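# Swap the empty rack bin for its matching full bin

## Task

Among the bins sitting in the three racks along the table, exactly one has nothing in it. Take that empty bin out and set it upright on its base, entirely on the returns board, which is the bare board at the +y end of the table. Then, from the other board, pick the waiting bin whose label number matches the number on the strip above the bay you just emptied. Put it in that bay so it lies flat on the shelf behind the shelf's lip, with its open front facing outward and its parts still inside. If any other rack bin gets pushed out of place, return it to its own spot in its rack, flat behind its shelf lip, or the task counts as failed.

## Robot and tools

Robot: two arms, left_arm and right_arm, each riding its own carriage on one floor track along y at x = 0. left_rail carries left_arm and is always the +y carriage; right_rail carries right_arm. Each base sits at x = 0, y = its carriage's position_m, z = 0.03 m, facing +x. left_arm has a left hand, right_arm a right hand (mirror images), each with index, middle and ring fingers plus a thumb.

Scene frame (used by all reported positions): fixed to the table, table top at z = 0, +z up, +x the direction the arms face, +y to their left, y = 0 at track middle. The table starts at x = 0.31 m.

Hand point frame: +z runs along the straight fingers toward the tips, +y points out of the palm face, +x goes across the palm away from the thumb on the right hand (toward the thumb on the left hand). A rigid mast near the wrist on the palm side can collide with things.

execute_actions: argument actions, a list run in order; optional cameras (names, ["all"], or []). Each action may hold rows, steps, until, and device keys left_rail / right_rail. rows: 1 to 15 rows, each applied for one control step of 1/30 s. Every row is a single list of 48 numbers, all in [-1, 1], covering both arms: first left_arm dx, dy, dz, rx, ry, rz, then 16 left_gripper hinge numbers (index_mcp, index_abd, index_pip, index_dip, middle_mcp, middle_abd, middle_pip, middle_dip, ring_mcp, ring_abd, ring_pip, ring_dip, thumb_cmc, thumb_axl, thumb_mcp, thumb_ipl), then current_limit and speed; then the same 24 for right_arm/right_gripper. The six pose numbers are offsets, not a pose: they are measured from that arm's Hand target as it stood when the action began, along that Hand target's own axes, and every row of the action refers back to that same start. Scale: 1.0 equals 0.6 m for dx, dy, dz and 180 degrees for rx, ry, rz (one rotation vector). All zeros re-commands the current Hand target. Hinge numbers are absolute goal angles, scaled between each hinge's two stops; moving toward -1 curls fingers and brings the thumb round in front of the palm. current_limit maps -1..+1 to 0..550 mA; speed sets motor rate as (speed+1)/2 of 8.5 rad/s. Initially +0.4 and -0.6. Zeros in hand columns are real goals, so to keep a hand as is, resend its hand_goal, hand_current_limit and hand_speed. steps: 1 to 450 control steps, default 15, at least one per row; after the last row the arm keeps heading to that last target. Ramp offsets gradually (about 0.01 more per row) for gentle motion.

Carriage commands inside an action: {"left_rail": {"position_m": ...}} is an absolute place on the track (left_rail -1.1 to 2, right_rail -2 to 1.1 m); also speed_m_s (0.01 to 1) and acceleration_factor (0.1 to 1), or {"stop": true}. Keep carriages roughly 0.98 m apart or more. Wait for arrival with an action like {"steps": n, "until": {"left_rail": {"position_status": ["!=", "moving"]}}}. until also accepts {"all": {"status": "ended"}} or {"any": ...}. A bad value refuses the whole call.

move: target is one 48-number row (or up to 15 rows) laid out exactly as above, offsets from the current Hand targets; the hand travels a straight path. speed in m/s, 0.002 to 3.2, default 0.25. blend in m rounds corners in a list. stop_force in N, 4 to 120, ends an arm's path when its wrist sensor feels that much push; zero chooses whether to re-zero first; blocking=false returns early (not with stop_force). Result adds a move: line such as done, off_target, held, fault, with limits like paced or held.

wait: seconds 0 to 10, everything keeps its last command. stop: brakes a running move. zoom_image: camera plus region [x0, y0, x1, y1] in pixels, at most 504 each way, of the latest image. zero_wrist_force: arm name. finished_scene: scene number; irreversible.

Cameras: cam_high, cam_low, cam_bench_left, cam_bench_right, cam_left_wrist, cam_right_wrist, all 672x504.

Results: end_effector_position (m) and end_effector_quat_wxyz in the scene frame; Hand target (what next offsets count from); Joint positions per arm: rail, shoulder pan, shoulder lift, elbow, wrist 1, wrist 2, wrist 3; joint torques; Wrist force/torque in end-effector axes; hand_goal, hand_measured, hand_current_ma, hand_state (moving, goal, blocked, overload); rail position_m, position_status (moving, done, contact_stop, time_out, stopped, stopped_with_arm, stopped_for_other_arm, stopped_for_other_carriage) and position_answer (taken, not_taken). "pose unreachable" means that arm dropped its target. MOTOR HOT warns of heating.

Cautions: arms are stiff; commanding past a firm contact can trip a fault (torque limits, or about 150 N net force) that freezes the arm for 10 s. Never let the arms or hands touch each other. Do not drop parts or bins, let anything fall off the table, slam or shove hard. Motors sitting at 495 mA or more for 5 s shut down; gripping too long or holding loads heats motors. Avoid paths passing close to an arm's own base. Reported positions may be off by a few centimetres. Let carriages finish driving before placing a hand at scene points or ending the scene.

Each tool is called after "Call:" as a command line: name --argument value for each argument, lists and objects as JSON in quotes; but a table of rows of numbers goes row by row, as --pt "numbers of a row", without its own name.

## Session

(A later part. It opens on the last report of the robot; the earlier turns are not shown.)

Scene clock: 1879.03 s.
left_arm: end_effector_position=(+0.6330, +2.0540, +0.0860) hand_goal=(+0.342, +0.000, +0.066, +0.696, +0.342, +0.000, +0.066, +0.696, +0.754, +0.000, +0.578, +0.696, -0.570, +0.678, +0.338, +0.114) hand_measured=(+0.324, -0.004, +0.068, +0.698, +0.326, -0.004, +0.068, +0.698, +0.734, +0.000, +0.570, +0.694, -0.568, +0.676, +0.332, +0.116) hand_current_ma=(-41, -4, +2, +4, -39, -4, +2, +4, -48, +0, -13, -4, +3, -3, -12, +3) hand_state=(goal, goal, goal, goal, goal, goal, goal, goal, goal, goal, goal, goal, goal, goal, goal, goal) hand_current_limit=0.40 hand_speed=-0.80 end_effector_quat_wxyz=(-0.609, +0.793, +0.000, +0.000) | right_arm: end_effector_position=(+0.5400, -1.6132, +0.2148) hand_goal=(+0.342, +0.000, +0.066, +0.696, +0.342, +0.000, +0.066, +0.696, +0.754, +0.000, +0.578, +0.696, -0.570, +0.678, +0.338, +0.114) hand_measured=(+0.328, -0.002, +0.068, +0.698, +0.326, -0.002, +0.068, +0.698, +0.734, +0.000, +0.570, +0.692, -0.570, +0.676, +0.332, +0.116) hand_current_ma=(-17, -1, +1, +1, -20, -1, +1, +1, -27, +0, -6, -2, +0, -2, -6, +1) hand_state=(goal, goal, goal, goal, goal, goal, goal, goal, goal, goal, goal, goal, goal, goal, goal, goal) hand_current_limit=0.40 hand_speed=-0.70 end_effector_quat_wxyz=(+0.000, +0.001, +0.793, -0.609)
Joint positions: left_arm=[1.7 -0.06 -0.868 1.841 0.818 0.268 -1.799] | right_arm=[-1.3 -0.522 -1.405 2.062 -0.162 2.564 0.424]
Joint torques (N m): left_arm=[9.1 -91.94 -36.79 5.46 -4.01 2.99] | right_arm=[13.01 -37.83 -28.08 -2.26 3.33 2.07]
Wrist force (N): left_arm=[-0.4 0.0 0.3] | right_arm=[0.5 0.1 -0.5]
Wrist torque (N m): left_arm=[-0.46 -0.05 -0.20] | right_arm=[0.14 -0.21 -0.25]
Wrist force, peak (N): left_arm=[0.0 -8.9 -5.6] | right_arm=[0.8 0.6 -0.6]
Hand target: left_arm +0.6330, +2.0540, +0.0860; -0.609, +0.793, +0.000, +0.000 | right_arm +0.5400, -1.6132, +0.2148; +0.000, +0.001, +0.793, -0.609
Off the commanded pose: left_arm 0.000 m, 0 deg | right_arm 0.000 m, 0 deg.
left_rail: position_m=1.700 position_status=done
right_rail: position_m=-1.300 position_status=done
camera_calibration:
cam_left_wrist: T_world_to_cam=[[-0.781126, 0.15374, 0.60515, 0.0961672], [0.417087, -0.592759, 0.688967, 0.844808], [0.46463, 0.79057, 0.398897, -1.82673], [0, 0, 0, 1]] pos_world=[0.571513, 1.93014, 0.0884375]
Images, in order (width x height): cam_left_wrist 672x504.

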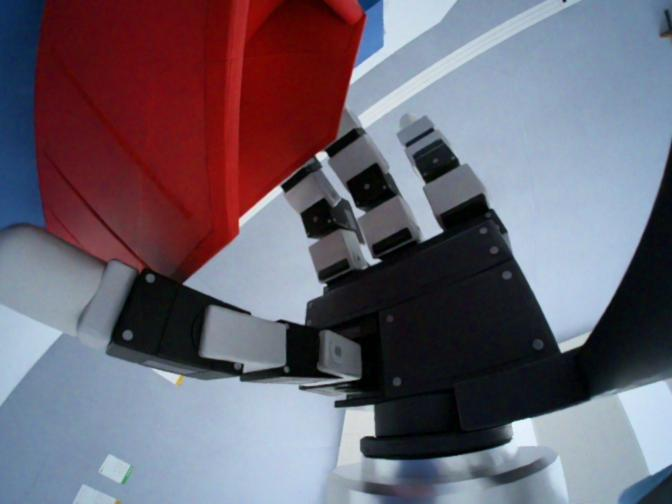

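Call:
move --target '[0.0367,0,0,0,0,0,0.342,0,0.0657,0.696,0.342,0,0.0657,0.696,0.754,0,0.577,0.696,-0.571,0.677,0.337,0.1135,0.4,-0.7,0,0,0,0,0,0,0.342,0,0.0657,0.696,0.342,0,0.0657,0.696,0.754,0,0.577,0.696,-0.571,0.677,0.337,0.1135,0.4,-0.7]' --speed 0.05

Call:
execute_actions --actions '[{"rows":[[0,0,0,0,0,0,0.15,0,0.0657,0.696,0.15,0,0.0657,0.696,0.754,0,0.577,0.696,-0.571,0.677,0.14,0.1135,0.4,-0.7,0,0,0,0,0,0,0.342,0,0.0657,0.696,0.342,0,0.0657,0.696,0.754,0,0.577,0.696,-0.571,0.677,0.337,0.1135,0.4,-0.7]],"steps":40},{"rows":[[0,0,0,0,0,0,-0.068,0,0.0657,0.696,-0.068,0,0.0657,0.696,0.754,0,0.577,0.696,-0.571,0.677,-0.112,0.1135,0.7,-0.7,0,0,0,0,0,0,0.342,0,0.0657,0.696,0.342,0,0.0657,0.696,0.754,0,0.577,0.696,-0.571,0.677,0.337,0.1135,0.4,-0.7]],"steps":45}]'

Call:
move --target '[0,-0.0644,-0.0173,0,0,0,-0.068,0,0.0657,0.696,-0.068,0,0.0657,0.696,0.754,0,0.577,0.696,-0.571,0.677,-0.112,0.1135,0.7,-0.7,0,0,0,0,0,0,0.342,0,0.0657,0.696,0.342,0,0.0657,0.696,0.754,0,0.577,0.696,-0.571,0.677,0.337,0.1135,0.4,-0.7]' --speed 0.03 --cameras '["cam_left_wrist","cam_bench_left"]'

Call:
zoom_image --camera "cam_bench_left" --region '[340, 100, 620, 300]'

Scene clock: 1894.87 s.
left_arm: end_effector_position=(+0.6549, +2.0540, +0.0860) hand_goal=(+0.342, +0.000, +0.066, +0.696, +0.342, +0.000, +0.066, +0.696, +0.754, +0.000, +0.578, +0.696, -0.570, +0.678, +0.338, +0.114) hand_measured=(+0.324, -0.004, +0.068, +0.698, +0.326, -0.004, +0.068, +0.698, +0.734, +0.000, +0.570, +0.694, -0.568, +0.676, +0.332, +0.116) hand_current_ma=(-41, -4, +2, +4, -39, -4, +2, +4, -48, +0, -13, -4, +2, -3, -12, +3) hand_state=(goal, goal, goal, goal, goal, goal, goal, goal, goal, goal, goal, goal, goal, goal, goal, goal) hand_current_limit=0.40 hand_speed=-0.70 end_effector_quat_wxyz=(-0.609, +0.793, +0.000, +0.000) | right_arm: end_effector_position=(+0.5400, -1.6132, +0.2148) hand_goal=(+0.342, +0.000, +0.066, +0.696, +0.342, +0.000, +0.066, +0.696, +0.754, +0.000, +0.578, +0.696, -0.570, +0.678, +0.338, +0.114) hand_measured=(+0.328, -0.002, +0.068, +0.698, +0.326, -0.002, +0.068, +0.698, +0.734, +0.000, +0.570, +0.692, -0.570, +0.676, +0.332, +0.116) hand_current_ma=(-17, -1, +1, +1, -20, -1, +1, +1, -27, +0, -6, -2, +0, -2, -6, +1) hand_state=(goal, goal, goal, goal, goal, goal, goal, goal, goal, goal, goal, goal, goal, goal, goal, goal) hand_current_limit=0.40 hand_speed=-0.70 end_effector_quat_wxyz=(+0.000, +0.001, +0.793, -0.609)
Joint positions: left_arm=[1.7 -0.058 -0.847 1.792 0.838 0.268 -1.791] | right_arm=[-1.3 -0.522 -1.405 2.062 -0.162 2.564 0.424]
Joint torques (N m): left_arm=[13.59 -73.9 -38.29 7.2 -5.12 2.8] | right_arm=[10.49 -39.31 -27.25 -1.9 3.27 1.83]
Wrist force (N): left_arm=[-0.6 0.1 0.3] | right_arm=[0.1 0.5 -0.7]
Wrist torque (N m): left_arm=[-0.45 -0.02 -0.30] | right_arm=[0.21 -0.14 -0.28]
Wrist force, peak (N): left_arm=[-1.0 -0.5 0.5] | right_arm=[0.6 0.6 -1.0]
Hand target: left_arm +0.6550, +2.0540, +0.0860; -0.609, +0.793, +0.000, +0.000 | right_arm +0.5400, -1.6132, +0.2148; +0.000, +0.001, +0.793, -0.609
Off the commanded pose: left_arm 0.000 m, 0 deg | right_arm 0.000 m, 0 deg.
left_rail: position_m=1.700 position_status=done
right_rail: position_m=-1.300 position_status=done
move: done

Scene clock: 1897.90 s.
left_arm: end_effector_position=(+0.6550, +2.0540, +0.0860) hand_goal=(-0.068, +0.000, +0.066, +0.696, -0.068, +0.000, +0.066, +0.696, +0.754, +0.000, +0.578, +0.696, -0.570, +0.678, -0.112, +0.114) hand_measured=(+0.166, -0.002, +0.090, +0.704, +0.144, -0.004, +0.092, +0.708, +0.734, +0.000, +0.570, +0.694, -0.570, +0.672, +0.208, +0.120) hand_current_ma=(+468, -3, +58, +16, +467, -4, +61, +23, -48, +0, -13, -4, +1, -13, +468, +12) hand_state=(blocked, goal, blocked, goal, blocked, goal, blocked, goal, goal, goal, goal, goal, goal, goal, blocked, goal) hand_current_limit=0.70 hand_speed=-0.70 end_effector_quat_wxyz=(-0.609, +0.793, +0.000, +0.000) | right_arm: end_effector_position=(+0.5400, -1.6132, +0.2148) hand_goal=(+0.342, +0.000, +0.066, +0.696, +0.342, +0.000, +0.066, +0.696, +0.754, +0.000, +0.578, +0.696, -0.570, +0.678, +0.338, +0.114) hand_measured=(+0.328, -0.002, +0.068, +0.698, +0.326, -0.002, +0.068, +0.698, +0.734, +0.000, +0.570, +0.692, -0.570, +0.676, +0.332, +0.116) hand_current_ma=(-17, -1, +1, +1, -20, -1, +1, +1, -27, +0, -6, -2, +0, -2, -6, +1) hand_state=(goal, goal, goal, goal, goal, goal, goal, goal, goal, goal, goal, goal, goal, goal, goal, goal) hand_current_limit=0.40 hand_speed=-0.70 end_effector_quat_wxyz=(+0.000, +0.001, +0.793, -0.609)
Joint positions: left_arm=[1.7 -0.058 -0.847 1.792 0.839 0.268 -1.791] | right_arm=[-1.3 -0.522 -1.405 2.062 -0.162 2.564 0.424]
Joint torques (N m): left_arm=[11.67 -71.79 -31.31 3.25 1.06 -2.14] | right_arm=[11.83 -37.68 -27.86 -2.24 3.51 1.99]
Wrist force (N): left_arm=[-0.4 -5.6 -1.6] | right_arm=[0.3 0.2 -0.6]
Wrist torque (N m): left_arm=[-0.32 -0.05 -0.27] | right_arm=[0.15 -0.17 -0.27]
Wrist force, peak (N): left_arm=[-0.6 -6.0 -1.6] | right_arm=[0.7 0.4 -0.8]
Hand target: left_arm +0.6550, +2.0540, +0.0860; -0.609, +0.793, +0.000, +0.000 | right_arm +0.5400, -1.6132, +0.2148; +0.000, +0.001, +0.793, -0.609
Off the commanded pose: left_arm 0.000 m, 0 deg | right_arm 0.000 m, 0 deg.
left_rail: position_m=1.700 position_status=done
right_rail: position_m=-1.300 position_status=done

Scene clock: 1899.60 s.
left_arm: end_effector_position=(+0.6550, +2.0540, +0.1259) hand_goal=(-0.068, +0.000, +0.066, +0.696, -0.068, +0.000, +0.066, +0.696, +0.754, +0.000, +0.578, +0.696, -0.570, +0.678, -0.112, +0.114) hand_measured=(+0.122, -0.002, +0.104, +0.716, +0.134, -0.006, +0.100, +0.714, +0.734, +0.000, +0.570, +0.694, -0.560, +0.672, +0.206, +0.132) hand_current_ma=(+468, -2, +104, +44, +468, -7, +88, +40, -48, +0, -13, -4, +20, -13, +468, +59) hand_state=(blocked, goal, blocked, goal, blocked, goal, blocked, goal, goal, goal, goal, goal, goal, goal, blocked, goal) hand_current_limit=0.70 hand_speed=-0.70 end_effector_quat_wxyz=(-0.609, +0.793, +0.000, +0.000) | right_arm: end_effector_position=(+0.5400, -1.6132, +0.2148) hand_goal=(+0.342, +0.000, +0.066, +0.696, +0.342, +0.000, +0.066, +0.696, +0.754, +0.000, +0.578, +0.696, -0.570, +0.678, +0.338, +0.114) hand_measured=(+0.328, -0.002, +0.068, +0.698, +0.326, -0.002, +0.068, +0.698, +0.734, +0.000, +0.570, +0.692, -0.570, +0.676, +0.332, +0.116) hand_current_ma=(-17, -1, +1, +1, -20, -1, +1, +1, -27, +0, -6, -2, +0, -2, -6, +1) hand_state=(goal, goal, goal, goal, goal, goal, goal, goal, goal, goal, goal, goal, goal, goal, goal, goal) hand_current_limit=0.40 hand_speed=-0.70 end_effector_quat_wxyz=(+0.000, +0.001, +0.793, -0.609)
Joint positions: left_arm=[1.7 -0.058 -0.9 1.79 0.893 0.268 -1.791] | right_arm=[-1.3 -0.522 -1.405 2.062 -0.162 2.564 0.424]
Joint torques (N m): left_arm=[1.41 -99.59 -41.02 6.39 -5.06 -4.11] | right_arm=[12.68 -38.7 -27.89 -2.29 3.42 1.7]
Wrist force (N): left_arm=[-0.5 4.1 1.4] | right_arm=[0.3 0.3 -0.6]
Wrist torque (N m): left_arm=[-0.23 -0.05 -0.20] | right_arm=[0.17 -0.17 -0.26]
Wrist force, peak (N): left_arm=[-0.3 -5.6 -1.6] | right_arm=[0.4 0.7 -0.8]
Hand target: left_arm +0.6550, +2.0540, +0.1260; -0.609, +0.793, +0.000, +0.000 | right_arm +0.5400, -1.6132, +0.2148; +0.000, +0.001, +0.793, -0.609
Off the commanded pose: left_arm 0.000 m, 0 deg | right_arm 0.000 m, 0 deg.
left_rail: position_m=1.700 position_status=done
right_rail: position_m=-1.300 position_status=done
move: done
camera_calibration:
cam_left_wrist: T_world_to_cam=[[-0.781072, 0.153752, 0.605217, 0.0890801], [0.417166, -0.592715, 0.688957, 0.807942], [0.46465, 0.790601, 0.398813, -1.85297], [0, 0, 0, 1]] pos_world=[0.593513, 1.93014, 0.128437]
Images, in order (width x height): cam_bench_left 672x504, cam_left_wrist 672x504.

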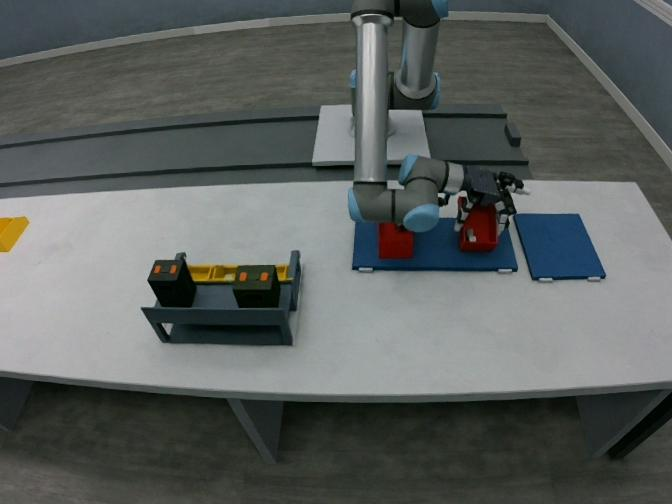

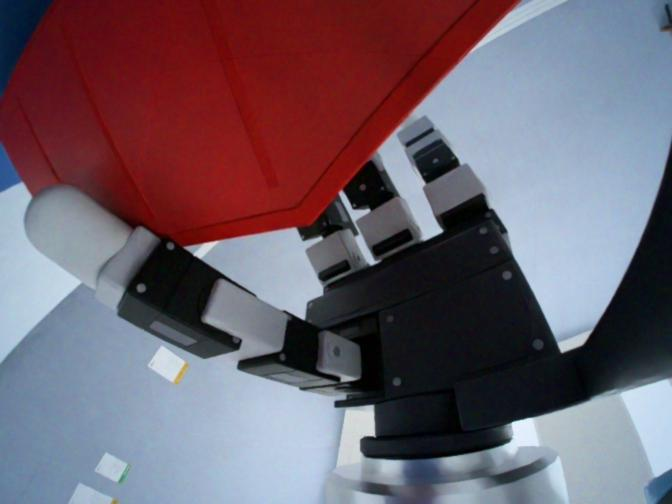

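Scaled by 1.800.

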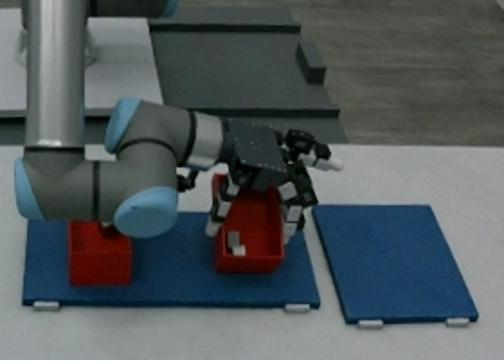

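Call:
zoom_image --camera "cam_bench_left" --region '[430, 150, 540, 260]'

Call:
zoom_image --camera "cam_left_wrist" --region '[0, 0, 500, 300]'

Scaled by 4.582.

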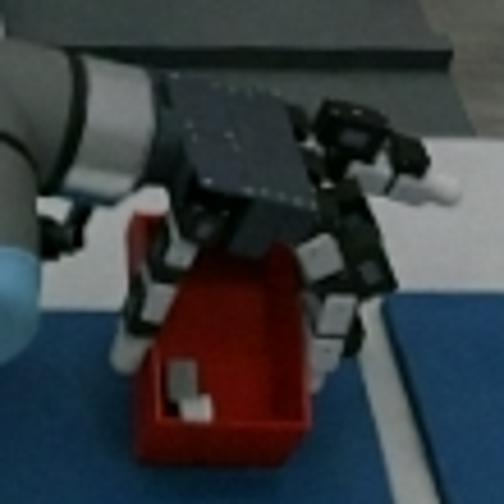

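Scaled by 1.008 from the camera's 672x504 image, which has a finer 960x720 frame.

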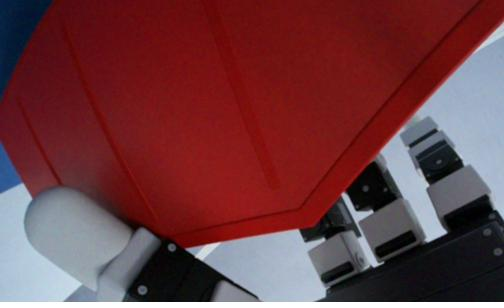

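Call:
move --target '[0,0.0644,0.0173,0,0,0,-0.068,0,0.0657,0.696,-0.068,0,0.0657,0.696,0.754,0,0.577,0.696,-0.571,0.677,-0.112,0.1135,0.6,-0.7,0,0,0,0,0,0,0.342,0,0.0657,0.696,0.342,0,0.0657,0.696,0.754,0,0.577,0.696,-0.571,0.677,0.337,0.1135,0.4,-0.7]' --speed 0.03

Call:
execute_actions --actions '[{"rows":[[0,0,0,0,0,0,0.342,0,0.0657,0.696,0.342,0,0.0657,0.696,0.754,0,0.577,0.696,-0.571,0.677,0.337,0.1135,0.4,-0.8,0,0,0,0,0,0,0.342,0,0.0657,0.696,0.342,0,0.0657,0.696,0.754,0,0.577,0.696,-0.571,0.677,0.337,0.1135,0.4,-0.7]],"steps":50}]'

Call:
move --target '[0.0417,0,0,0,0,0,0.342,0,0.0657,0.696,0.342,0,0.0657,0.696,0.754,0,0.577,0.696,-0.571,0.677,0.337,0.1135,0.4,-0.7,0,0,0,0,0,0,0.342,0,0.0657,0.696,0.342,0,0.0657,0.696,0.754,0,0.577,0.696,-0.571,0.677,0.337,0.1135,0.4,-0.7]' --speed 0.05 --cameras '["cam_left_wrist","cam_bench_left"]'

Call:
zoom_image --camera "cam_bench_left" --region '[430, 150, 540, 260]'

Scene clock: 1933.83 s.
left_arm: end_effector_position=(+0.6550, +2.0540, +0.0861) hand_goal=(-0.068, +0.000, +0.066, +0.696, -0.068, +0.000, +0.066, +0.696, +0.754, +0.000, +0.578, +0.696, -0.570, +0.678, -0.112, +0.114) hand_measured=(+0.124, -0.010, +0.112, +0.716, +0.106, +0.000, +0.102, +0.718, +0.734, +0.000, +0.570, +0.694, -0.572, +0.664, +0.238, +0.140) hand_current_ma=(+440, -15, +136, +44, +440, +0, +98, +51, -48, +0, -13, -4, -1, -34, +440, +92) hand_state=(blocked, goal, blocked, goal, blocked, goal, blocked, blocked, goal, goal, goal, goal, goal, goal, blocked, blocked) hand_current_limit=0.60 hand_speed=-0.70 end_effector_quat_wxyz=(-0.609, +0.793, +0.000, +0.000) | right_arm: end_effector_position=(+0.5400, -1.6132, +0.2148) hand_goal=(+0.342, +0.000, +0.066, +0.696, +0.342, +0.000, +0.066, +0.696, +0.754, +0.000, +0.578, +0.696, -0.570, +0.678, +0.338, +0.114) hand_measured=(+0.328, -0.002, +0.068, +0.698, +0.326, -0.002, +0.068, +0.698, +0.734, +0.000, +0.570, +0.692, -0.570, +0.676, +0.332, +0.116) hand_current_ma=(-17, -1, +1, +1, -20, -1, +1, +1, -27, +0, -6, -2, +0, -2, -6, +1) hand_state=(goal, goal, goal, goal, goal, goal, goal, goal, goal, goal, goal, goal, goal, goal, goal, goal) hand_current_limit=0.40 hand_speed=-0.70 end_effector_quat_wxyz=(+0.000, +0.001, +0.793, -0.609)
Joint positions: left_arm=[1.7 -0.058 -0.847 1.792 0.839 0.268 -1.791] | right_arm=[-1.3 -0.522 -1.405 2.062 -0.162 2.564 0.424]
Joint torques (N m): left_arm=[7.57 -66.33 -11.45 -0.02 -3.62 3.15] | right_arm=[11.12 -39.29 -27.58 -2.3 3.67 1.87]
Wrist force (N): left_arm=[-0.8 -8.9 -7.2] | right_arm=[0.4 0.0 -0.7]
Wrist torque (N m): left_arm=[-0.69 0.00 -0.21] | right_arm=[0.14 -0.18 -0.27]
Wrist force, peak (N): left_arm=[-0.7 -9.2 -7.1] | right_arm=[0.8 0.4 -0.8]
Hand target: left_arm +0.6550, +2.0540, +0.0860; -0.609, +0.793, +0.000, +0.000 | right_arm +0.5400, -1.6132, +0.2148; +0.000, +0.001, +0.793, -0.609
Off the commanded pose: left_arm 0.000 m, 0 deg | right_arm 0.000 m, 0 deg.
left_rail: position_m=1.700 position_status=done
right_rail: position_m=-1.300 position_status=done
move: done

Scene clock: 1935.70 s.
left_arm: end_effector_position=(+0.6550, +2.0540, +0.0860) hand_goal=(+0.342, +0.000, +0.066, +0.696, +0.342, +0.000, +0.066, +0.696, +0.754, +0.000, +0.578, +0.696, -0.570, +0.678, +0.338, +0.114) hand_measured=(+0.324, -0.004, +0.068, +0.698, +0.326, +0.000, +0.068, +0.698, +0.734, +0.000, +0.570, +0.694, -0.572, +0.676, +0.332, +0.116) hand_current_ma=(-41, -4, +2, +4, -39, +0, +2, +4, -48, +0, -13, -4, -1, -3, -12, +3) hand_state=(goal, goal, goal, goal, goal, goal, goal, goal, goal, goal, goal, goal, goal, goal, goal, goal) hand_current_limit=0.40 hand_speed=-0.80 end_effector_quat_wxyz=(-0.609, +0.793, +0.000, +0.000) | right_arm: end_effector_position=(+0.5400, -1.6132, +0.2148) hand_goal=(+0.342, +0.000, +0.066, +0.696, +0.342, +0.000, +0.066, +0.696, +0.754, +0.000, +0.578, +0.696, -0.570, +0.678, +0.338, +0.114) hand_measured=(+0.328, -0.002, +0.068, +0.698, +0.326, -0.002, +0.068, +0.698, +0.734, +0.000, +0.570, +0.692, -0.570, +0.676, +0.332, +0.116) hand_current_ma=(-17, -1, +1, +1, -20, -1, +1, +1, -27, +0, -6, -2, +0, -2, -6, +1) hand_state=(goal, goal, goal, goal, goal, goal, goal, goal, goal, goal, goal, goal, goal, goal, goal, goal) hand_current_limit=0.40 hand_speed=-0.70 end_effector_quat_wxyz=(+0.000, +0.001, +0.793, -0.609)
Joint positions: left_arm=[1.7 -0.058 -0.847 1.792 0.839 0.268 -1.791] | right_arm=[-1.3 -0.522 -1.405 2.062 -0.162 2.564 0.424]
Joint torques (N m): left_arm=[11.07 -94.56 -37.84 5.29 -2.09 3.07] | right_arm=[12.24 -38.47 -28.26 -2.09 3.55 2]
Wrist force (N): left_arm=[-0.6 -0.4 0.4] | right_arm=[0.5 0.4 -0.6]
Wrist torque (N m): left_arm=[-0.52 -0.02 -0.21] | right_arm=[0.17 -0.20 -0.24]
Wrist force, peak (N): left_arm=[-0.5 -8.3 -5.8] | right_arm=[0.5 0.5 -1.0]
Hand target: left_arm +0.6550, +2.0540, +0.0860; -0.609, +0.793, +0.000, +0.000 | right_arm +0.5400, -1.6132, +0.2148; +0.000, +0.001, +0.793, -0.609
Off the commanded pose: left_arm 0.000 m, 0 deg | right_arm 0.000 m, 0 deg.
left_rail: position_m=1.700 position_status=done
right_rail: position_m=-1.300 position_status=done

Scene clock: 1936.63 s.
left_arm: end_effector_position=(+0.6799, +2.0540, +0.0860) hand_goal=(+0.342, +0.000, +0.066, +0.696, +0.342, +0.000, +0.066, +0.696, +0.754, +0.000, +0.578, +0.696, -0.570, +0.678, +0.338, +0.114) hand_measured=(+0.324, -0.004, +0.068, +0.698, +0.326, +0.000, +0.068, +0.698, +0.734, +0.000, +0.570, +0.694, -0.572, +0.676, +0.332, +0.116) hand_current_ma=(-41, -4, +2, +4, -39, +0, +2, +4, -48, +0, -13, -4, -1, -3, -12, +3) hand_state=(goal, goal, goal, goal, goal, goal, goal, goal, goal, goal, goal, goal, goal, goal, goal, goal) hand_current_limit=0.40 hand_speed=-0.70 end_effector_quat_wxyz=(-0.609, +0.793, +0.000, +0.000) | right_arm: end_effector_position=(+0.5400, -1.6132, +0.2148) hand_goal=(+0.342, +0.000, +0.066, +0.696, +0.342, +0.000, +0.066, +0.696, +0.754, +0.000, +0.578, +0.696, -0.570, +0.678, +0.338, +0.114) hand_measured=(+0.328, -0.002, +0.068, +0.698, +0.326, -0.002, +0.068, +0.698, +0.734, +0.000, +0.570, +0.692, -0.570, +0.676, +0.332, +0.116) hand_current_ma=(-17, -1, +1, +1, -20, -1, +1, +1, -27, +0, -6, -2, +0, -2, -6, +1) hand_state=(goal, goal, goal, goal, goal, goal, goal, goal, goal, goal, goal, goal, goal, goal, goal, goal) hand_current_limit=0.40 hand_speed=-0.70 end_effector_quat_wxyz=(+0.000, +0.001, +0.793, -0.609)
Joint positions: left_arm=[1.7 -0.056 -0.823 1.736 0.862 0.267 -1.783] | right_arm=[-1.3 -0.522 -1.405 2.062 -0.162 2.564 0.424]
Joint torques (N m): left_arm=[14.59 -74.55 -39.89 7.09 -4.94 2.12] | right_arm=[11.33 -37.73 -28.31 -2.2 3.61 1.91]
Wrist force (N): left_arm=[-0.3 0.1 0.7] | right_arm=[0.6 0.5 -0.5]
Wrist torque (N m): left_arm=[-0.49 -0.05 -0.27] | right_arm=[0.18 -0.22 -0.24]
Wrist force, peak (N): left_arm=[-0.9 -0.1 0.7] | right_arm=[0.5 0.7 -0.6]
Hand target: left_arm +0.6800, +2.0540, +0.0860; -0.609, +0.793, +0.000, +0.000 | right_arm +0.5400, -1.6132, +0.2148; +0.000, +0.001, +0.793, -0.609
Off the commanded pose: left_arm 0.000 m, 0 deg | right_arm 0.000 m, 0 deg.
left_rail: position_m=1.700 position_status=done
right_rail: position_m=-1.300 position_status=done
move: done
camera_calibration:
cam_left_wrist: T_world_to_cam=[[-0.781126, 0.15374, 0.60515, 0.132741], [0.417087, -0.592759, 0.688967, 0.825178], [0.46463, 0.79057, 0.398897, -1.84856], [0, 0, 0, 1]] pos_world=[0.618413, 1.93014, 0.0885375]
Images, in order (width x height): cam_bench_left 672x504, cam_left_wrist 672x504.

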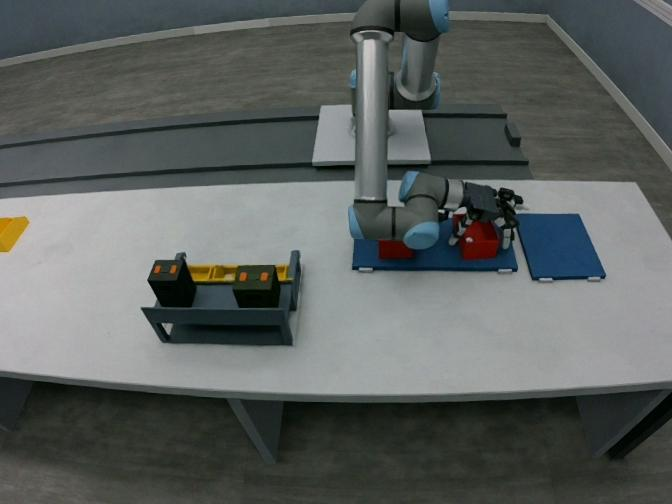

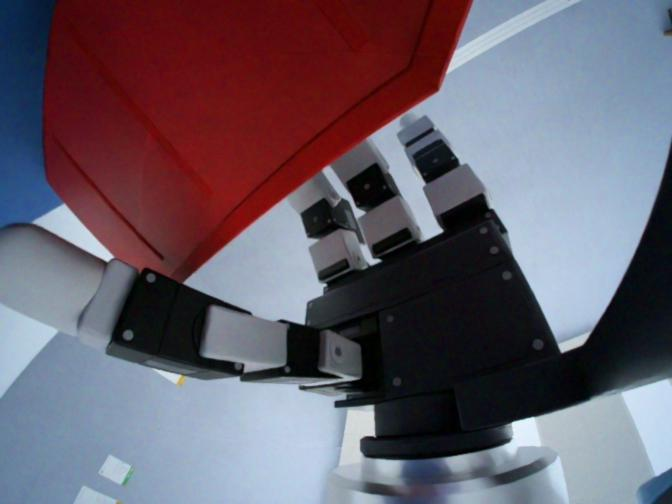

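Scaled by 4.582.

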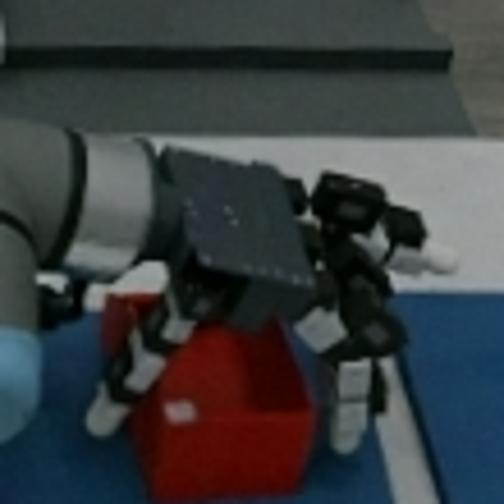

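Call:
execute_actions --actions '[{"rows":[[0,0,0,0,0,0,0.15,0,0.0657,0.696,0.15,0,0.0657,0.696,0.754,0,0.577,0.696,-0.571,0.677,0.14,0.1135,0.4,-0.7,0,0,0,0,0,0,0.342,0,0.0657,0.696,0.342,0,0.0657,0.696,0.754,0,0.577,0.696,-0.571,0.677,0.337,0.1135,0.4,-0.7]],"steps":40},{"rows":[[0,0,0,0,0,0,-0.068,0,0.0657,0.696,-0.068,0,0.0657,0.696,0.754,0,0.577,0.696,-0.571,0.677,-0.112,0.1135,0.75,-0.7,0,0,0,0,0,0,0.342,0,0.0657,0.696,0.342,0,0.0657,0.696,0.754,0,0.577,0.696,-0.571,0.677,0.337,0.1135,0.4,-0.7]],"steps":45}]'

Call:
move --target '[0,-0.0644,-0.0173,0,0,0,-0.068,0,0.0657,0.696,-0.068,0,0.0657,0.696,0.754,0,0.577,0.696,-0.571,0.677,-0.112,0.1135,0.75,-0.7,0,0,0,0,0,0,0.342,0,0.0657,0.696,0.342,0,0.0657,0.696,0.754,0,0.577,0.696,-0.571,0.677,0.337,0.1135,0.4,-0.7]' --speed 0.03 --cameras '["cam_left_wrist","cam_bench_left"]'

Call:
zoom_image --camera "cam_bench_left" --region '[430, 150, 540, 260]'

Scene clock: 1954.80 s.
left_arm: end_effector_position=(+0.6800, +2.0540, +0.0860) hand_goal=(-0.068, +0.000, +0.066, +0.696, -0.068, +0.000, +0.066, +0.696, +0.754, +0.000, +0.578, +0.696, -0.570, +0.678, -0.112, +0.114) hand_measured=(+0.168, -0.004, +0.090, +0.704, +0.142, +0.000, +0.092, +0.708, +0.734, +0.000, +0.570, +0.694, -0.570, +0.672, +0.208, +0.120) hand_current_ma=(+481, -4, +58, +14, +481, +0, +63, +24, -48, +0, -13, -4, +0, -14, +481, +13) hand_state=(blocked, goal, blocked, goal, blocked, goal, blocked, goal, goal, goal, goal, goal, goal, goal, blocked, goal) hand_current_limit=0.75 hand_speed=-0.70 end_effector_quat_wxyz=(-0.609, +0.793, +0.000, +0.000) | right_arm: end_effector_position=(+0.5400, -1.6132, +0.2148) hand_goal=(+0.342, +0.000, +0.066, +0.696, +0.342, +0.000, +0.066, +0.696, +0.754, +0.000, +0.578, +0.696, -0.570, +0.678, +0.338, +0.114) hand_measured=(+0.328, -0.002, +0.068, +0.698, +0.326, -0.002, +0.068, +0.698, +0.734, +0.000, +0.570, +0.692, -0.570, +0.676, +0.332, +0.116) hand_current_ma=(-17, -1, +1, +1, -20, -1, +1, +1, -27, +0, -6, -2, +0, -2, -6, +1) hand_state=(goal, goal, goal, goal, goal, goal, goal, goal, goal, goal, goal, goal, goal, goal, goal, goal) hand_current_limit=0.40 hand_speed=-0.70 end_effector_quat_wxyz=(+0.000, +0.001, +0.793, -0.609)
Joint positions: left_arm=[1.7 -0.056 -0.823 1.736 0.862 0.267 -1.783] | right_arm=[-1.3 -0.522 -1.405 2.062 -0.162 2.564 0.424]
Joint torques (N m): left_arm=[11.26 -76.31 -27.3 2.04 1.15 -2.64] | right_arm=[12.66 -39.71 -27.29 -2.01 3.27 1.81]
Wrist force (N): left_arm=[-0.2 -5.8 -1.4] | right_arm=[0.4 0.6 -0.5]
Wrist torque (N m): left_arm=[-0.36 -0.11 -0.25] | right_arm=[0.20 -0.20 -0.24]
Wrist force, peak (N): left_arm=[-0.4 -6.4 -1.4] | right_arm=[0.8 0.7 -0.5]
Hand target: left_arm +0.6800, +2.0540, +0.0860; -0.609, +0.793, +0.000, +0.000 | right_arm +0.5400, -1.6132, +0.2148; +0.000, +0.001, +0.793, -0.609
Off the commanded pose: left_arm 0.000 m, 0 deg | right_arm 0.000 m, 0 deg.
left_rail: position_m=1.700 position_status=done
right_rail: position_m=-1.300 position_status=done

Scene clock: 1956.50 s.
left_arm: end_effector_position=(+0.6800, +2.0540, +0.1259) hand_goal=(-0.068, +0.000, +0.066, +0.696, -0.068, +0.000, +0.066, +0.696, +0.754, +0.000, +0.578, +0.696, -0.570, +0.678, -0.112, +0.114) hand_measured=(+0.154, -0.004, +0.100, +0.708, +0.128, +0.000, +0.104, +0.716, +0.734, +0.000, +0.570, +0.694, -0.570, +0.670, +0.208, +0.124) hand_current_ma=(+481, -4, +91, +22, +481, +0, +102, +49, -48, +0, -13, -4, +0, -18, +481, +29) hand_state=(blocked, goal, blocked, goal, blocked, goal, blocked, blocked, goal, goal, goal, goal, goal, goal, blocked, goal) hand_current_limit=0.75 hand_speed=-0.70 end_effector_quat_wxyz=(-0.609, +0.793, +0.000, +0.000) | right_arm: end_effector_position=(+0.5400, -1.6132, +0.2148) hand_goal=(+0.342, +0.000, +0.066, +0.696, +0.342, +0.000, +0.066, +0.696, +0.754, +0.000, +0.578, +0.696, -0.570, +0.678, +0.338, +0.114) hand_measured=(+0.328, -0.002, +0.068, +0.698, +0.326, -0.002, +0.068, +0.698, +0.734, +0.000, +0.570, +0.692, -0.570, +0.676, +0.332, +0.116) hand_current_ma=(-17, -1, +1, +1, -20, -1, +1, +1, -27, +0, -6, -2, +0, -2, -6, +1) hand_state=(goal, goal, goal, goal, goal, goal, goal, goal, goal, goal, goal, goal, goal, goal, goal, goal) hand_current_limit=0.40 hand_speed=-0.70 end_effector_quat_wxyz=(+0.000, +0.001, +0.793, -0.609)
Joint positions: left_arm=[1.7 -0.056 -0.874 1.734 0.916 0.267 -1.783] | right_arm=[-1.3 -0.522 -1.405 2.062 -0.162 2.564 0.424]
Joint torques (N m): left_arm=[2.87 -99.27 -42.07 6.7 -5.42 -3.96] | right_arm=[11.54 -37.47 -28.62 -2.28 3.52 1.63]
Wrist force (N): left_arm=[-0.4 4.2 1.6] | right_arm=[0.5 0.5 -0.4]
Wrist torque (N m): left_arm=[-0.25 -0.05 -0.25] | right_arm=[0.18 -0.20 -0.24]
Wrist force, peak (N): left_arm=[-0.6 -6.0 -1.2] | right_arm=[0.9 0.7 -0.5]
Hand target: left_arm +0.6800, +2.0540, +0.1260; -0.609, +0.793, +0.000, +0.000 | right_arm +0.5400, -1.6132, +0.2148; +0.000, +0.001, +0.793, -0.609
Off the commanded pose: left_arm 0.000 m, 0 deg | right_arm 0.000 m, 0 deg.
left_rail: position_m=1.700 position_status=done
right_rail: position_m=-1.300 position_status=done
move: done
camera_calibration:
cam_left_wrist: T_world_to_cam=[[-0.781072, 0.153752, 0.605217, 0.108607], [0.417166, -0.592715, 0.688957, 0.797513], [0.46465, 0.790601, 0.398813, -1.86458], [0, 0, 0, 1]] pos_world=[0.618513, 1.93014, 0.128437]
Images, in order (width x height): cam_bench_left 672x504, cam_left_wrist 672x504.

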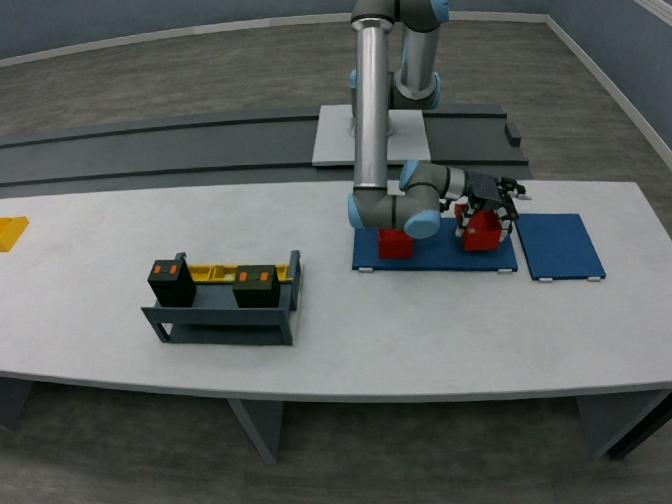

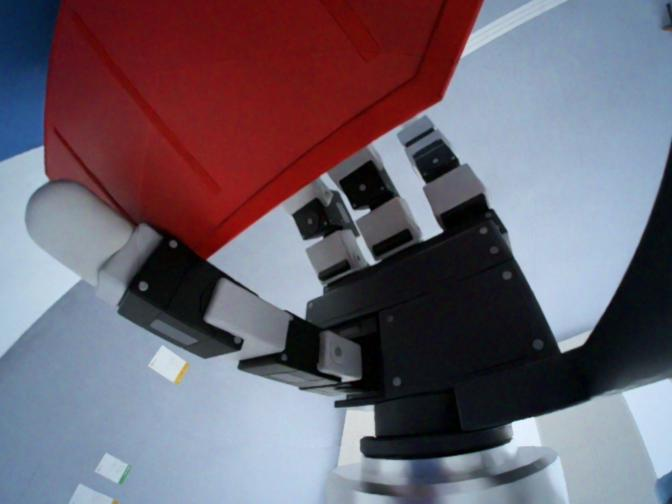

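Scaled by 4.582.

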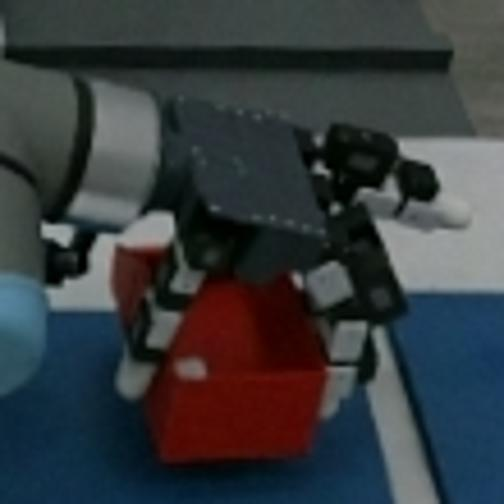

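Call:
move --pt "0 -0.0966 -0.0259 0 0 0 -0.068 0 0.0657 0.696 -0.068 0 0.0657 0.696 0.754 0 0.577 0.696 -0.571 0.677 -0.112 0.1135 0.75 -0.7 0 0 0 0 0 0 0.342 0 0.0657 0.696 0.342 0 0.0657 0.696 0.754 0 0.577 0.696 -0.571 0.677 0.337 0.1135 0.4 -0.7" --pt "-0.2 -0.0966 -0.0259 0 0 0 -0.068 0 0.0657 0.696 -0.068 0 0.0657 0.696 0.754 0 0.577 0.696 -0.571 0.677 -0.112 0.1135 0.75 -0.7 0 0 0 0 0 0 0.342 0 0.0657 0.696 0.342 0 0.0657 0.696 0.754 0 0.577 0.696 -0.571 0.677 0.337 0.1135 0.4 -0.7" --speed 0.1 --blend '[0.02,0]'

Call:
execute_actions --actions '[{"left_rail":{"position_m":0.323,"speed_m_s":0.5,"acceleration_factor":0.2},"steps":300,"until":{"left_rail":{"position_status":["!=","moving"]}}}]' --cameras '["cam_left_wrist","cam_high"]'

Call:
zoom_image --camera "cam_high" --region '[180, 100, 380, 300]'

Scene clock: 1980.07 s.
left_arm: end_effector_position=(+0.5601, +2.0540, +0.1860) hand_goal=(-0.068, +0.000, +0.066, +0.696, -0.068, +0.000, +0.066, +0.696, +0.754, +0.000, +0.578, +0.696, -0.570, +0.678, -0.112, +0.114) hand_measured=(+0.154, -0.004, +0.100, +0.708, +0.128, +0.000, +0.104, +0.718, +0.734, +0.000, +0.570, +0.694, -0.570, +0.670, +0.208, +0.124) hand_current_ma=(+481, -4, +93, +23, +481, +0, +103, +49, -48, +0, -13, -4, +0, -19, +481, +30) hand_state=(blocked, goal, blocked, goal, blocked, goal, blocked, blocked, goal, goal, goal, goal, goal, goal, blocked, goal) hand_current_limit=0.75 hand_speed=-0.70 end_effector_quat_wxyz=(-0.609, +0.793, +0.000, +0.000) | right_arm: end_effector_position=(+0.5400, -1.6132, +0.2148) hand_goal=(+0.342, +0.000, +0.066, +0.696, +0.342, +0.000, +0.066, +0.696, +0.754, +0.000, +0.578, +0.696, -0.570, +0.678, +0.338, +0.114) hand_measured=(+0.328, -0.002, +0.068, +0.698, +0.326, -0.002, +0.068, +0.698, +0.734, +0.000, +0.570, +0.692, -0.570, +0.676, +0.332, +0.116) hand_current_ma=(-17, -1, +1, +1, -20, -1, +1, +1, -27, +0, -6, -2, +0, -2, -6, +1) hand_state=(goal, goal, goal, goal, goal, goal, goal, goal, goal, goal, goal, goal, goal, goal, goal, goal) hand_current_limit=0.40 hand_speed=-0.70 end_effector_quat_wxyz=(+0.000, +0.001, +0.793, -0.609)
Joint positions: left_arm=[1.7 -0.068 -1.08 1.983 0.918 0.27 -1.83] | right_arm=[-1.3 -0.522 -1.405 2.062 -0.162 2.564 0.424]
Joint torques (N m): left_arm=[-8.76 -82.75 -10.22 2.09 -0.23 -3.76] | right_arm=[12.6 -38.23 -28.14 -2.12 3.38 2.01]
Wrist force (N): left_arm=[-0.6 3.9 1.6] | right_arm=[0.6 0.3 -0.2]
Wrist torque (N m): left_arm=[-0.30 -0.02 -0.02] | right_arm=[0.13 -0.23 -0.23]
Wrist force, peak (N): left_arm=[-0.5 5.2 1.8] | right_arm=[0.6 0.7 -0.7]
Hand target: left_arm +0.5600, +2.0540, +0.1861; -0.609, +0.793, +0.000, +0.000 | right_arm +0.5400, -1.6132, +0.2148; +0.000, +0.001, +0.793, -0.609
Off the commanded pose: left_arm 0.000 m, 0 deg | right_arm 0.000 m, 0 deg.
left_rail: position_m=1.700 position_status=done
right_rail: position_m=-1.300 position_status=done
move: done

Scene clock: 1985.33 s.
left_arm: end_effector_position=(+0.5600, +0.6770, +0.1860) hand_goal=(-0.068, +0.000, +0.066, +0.696, -0.068, +0.000, +0.066, +0.696, +0.754, +0.000, +0.578, +0.696, -0.570, +0.678, -0.112, +0.114) hand_measured=(+0.154, -0.004, +0.100, +0.708, +0.128, +0.000, +0.104, +0.718, +0.734, +0.000, +0.570, +0.694, -0.570, +0.670, +0.208, +0.124) hand_current_ma=(+481, -4, +93, +23, +481, +0, +103, +49, -48, +0, -13, -4, +0, -19, +481, +30) hand_state=(blocked, goal, blocked, goal, blocked, goal, blocked, blocked, goal, goal, goal, goal, goal, goal, blocked, goal) hand_current_limit=0.75 hand_speed=-0.70 end_effector_quat_wxyz=(-0.609, +0.793, +0.000, +0.000) | right_arm: end_effector_position=(+0.5400, -1.6132, +0.2148) hand_goal=(+0.342, +0.000, +0.066, +0.696, +0.342, +0.000, +0.066, +0.696, +0.754, +0.000, +0.578, +0.696, -0.570, +0.678, +0.338, +0.114) hand_measured=(+0.328, -0.002, +0.068, +0.698, +0.326, -0.002, +0.068, +0.698, +0.734, +0.000, +0.570, +0.692, -0.570, +0.676, +0.332, +0.116) hand_current_ma=(-17, -1, +1, +1, -20, -1, +1, +1, -27, +0, -6, -2, +0, -2, -6, +1) hand_state=(goal, goal, goal, goal, goal, goal, goal, goal, goal, goal, goal, goal, goal, goal, goal, goal) hand_current_limit=0.40 hand_speed=-0.70 end_effector_quat_wxyz=(+0.000, +0.001, +0.793, -0.609)
Joint positions: left_arm=[0.323 -0.068 -1.08 1.983 0.918 0.27 -1.83] | right_arm=[-1.3 -0.522 -1.405 2.062 -0.162 2.564 0.424]
Joint torques (N m): left_arm=[4.69 -81.86 -14.47 4.08 -0.77 -3.91] | right_arm=[9.46 -39.19 -28.3 -2.18 3.49 1.93]
Wrist force (N): left_arm=[-0.6 4.2 1.7] | right_arm=[0.2 0.2 -0.4]
Wrist torque (N m): left_arm=[-0.28 -0.02 -0.02] | right_arm=[0.13 -0.17 -0.27]
Wrist force, peak (N): left_arm=[-0.6 4.5 2.0] | right_arm=[0.7 0.4 -1.1]
Hand target: left_arm +0.5600, +0.6770, +0.1861; -0.609, +0.793, +0.000, +0.000 | right_arm +0.5400, -1.6132, +0.2148; +0.000, +0.001, +0.793, -0.609
Off the commanded pose: left_arm 0.000 m, 0 deg | right_arm 0.000 m, 0 deg.
left_rail: position_m=0.323 speed_m_s=0.50 position_status=done
right_rail: position_m=-1.300 position_status=done
camera_calibration:
cam_left_wrist: T_world_to_cam=[[-0.781159, 0.153785, 0.605096, 0.190286], [0.417027, -0.592746, 0.689014, -0.00998586], [0.464628, 0.790571, 0.398897, -0.744048], [0, 0, 0, 1]] pos_world=[0.498513, 0.55304, 0.188537]
Images, in order (width x height): cam_high 672x504, cam_left_wrist 672x504.

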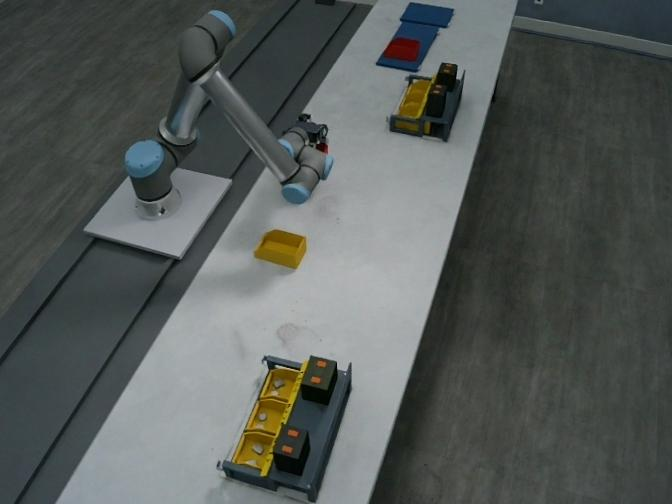

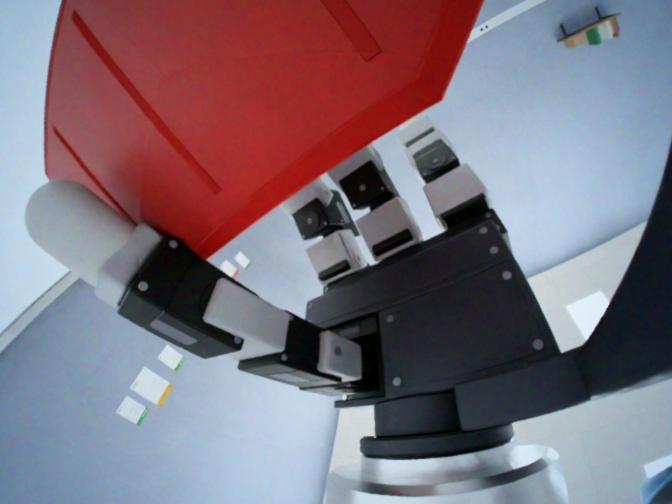

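Scaled by 2.520.

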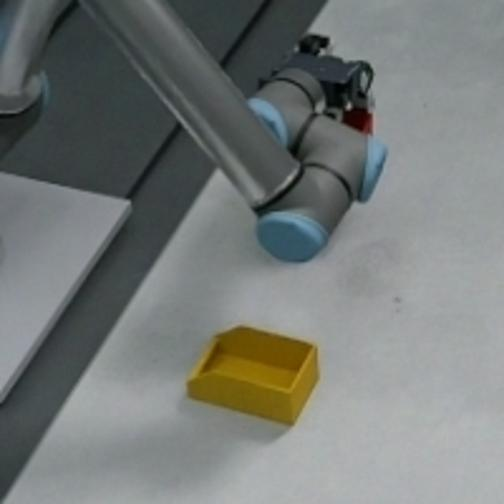

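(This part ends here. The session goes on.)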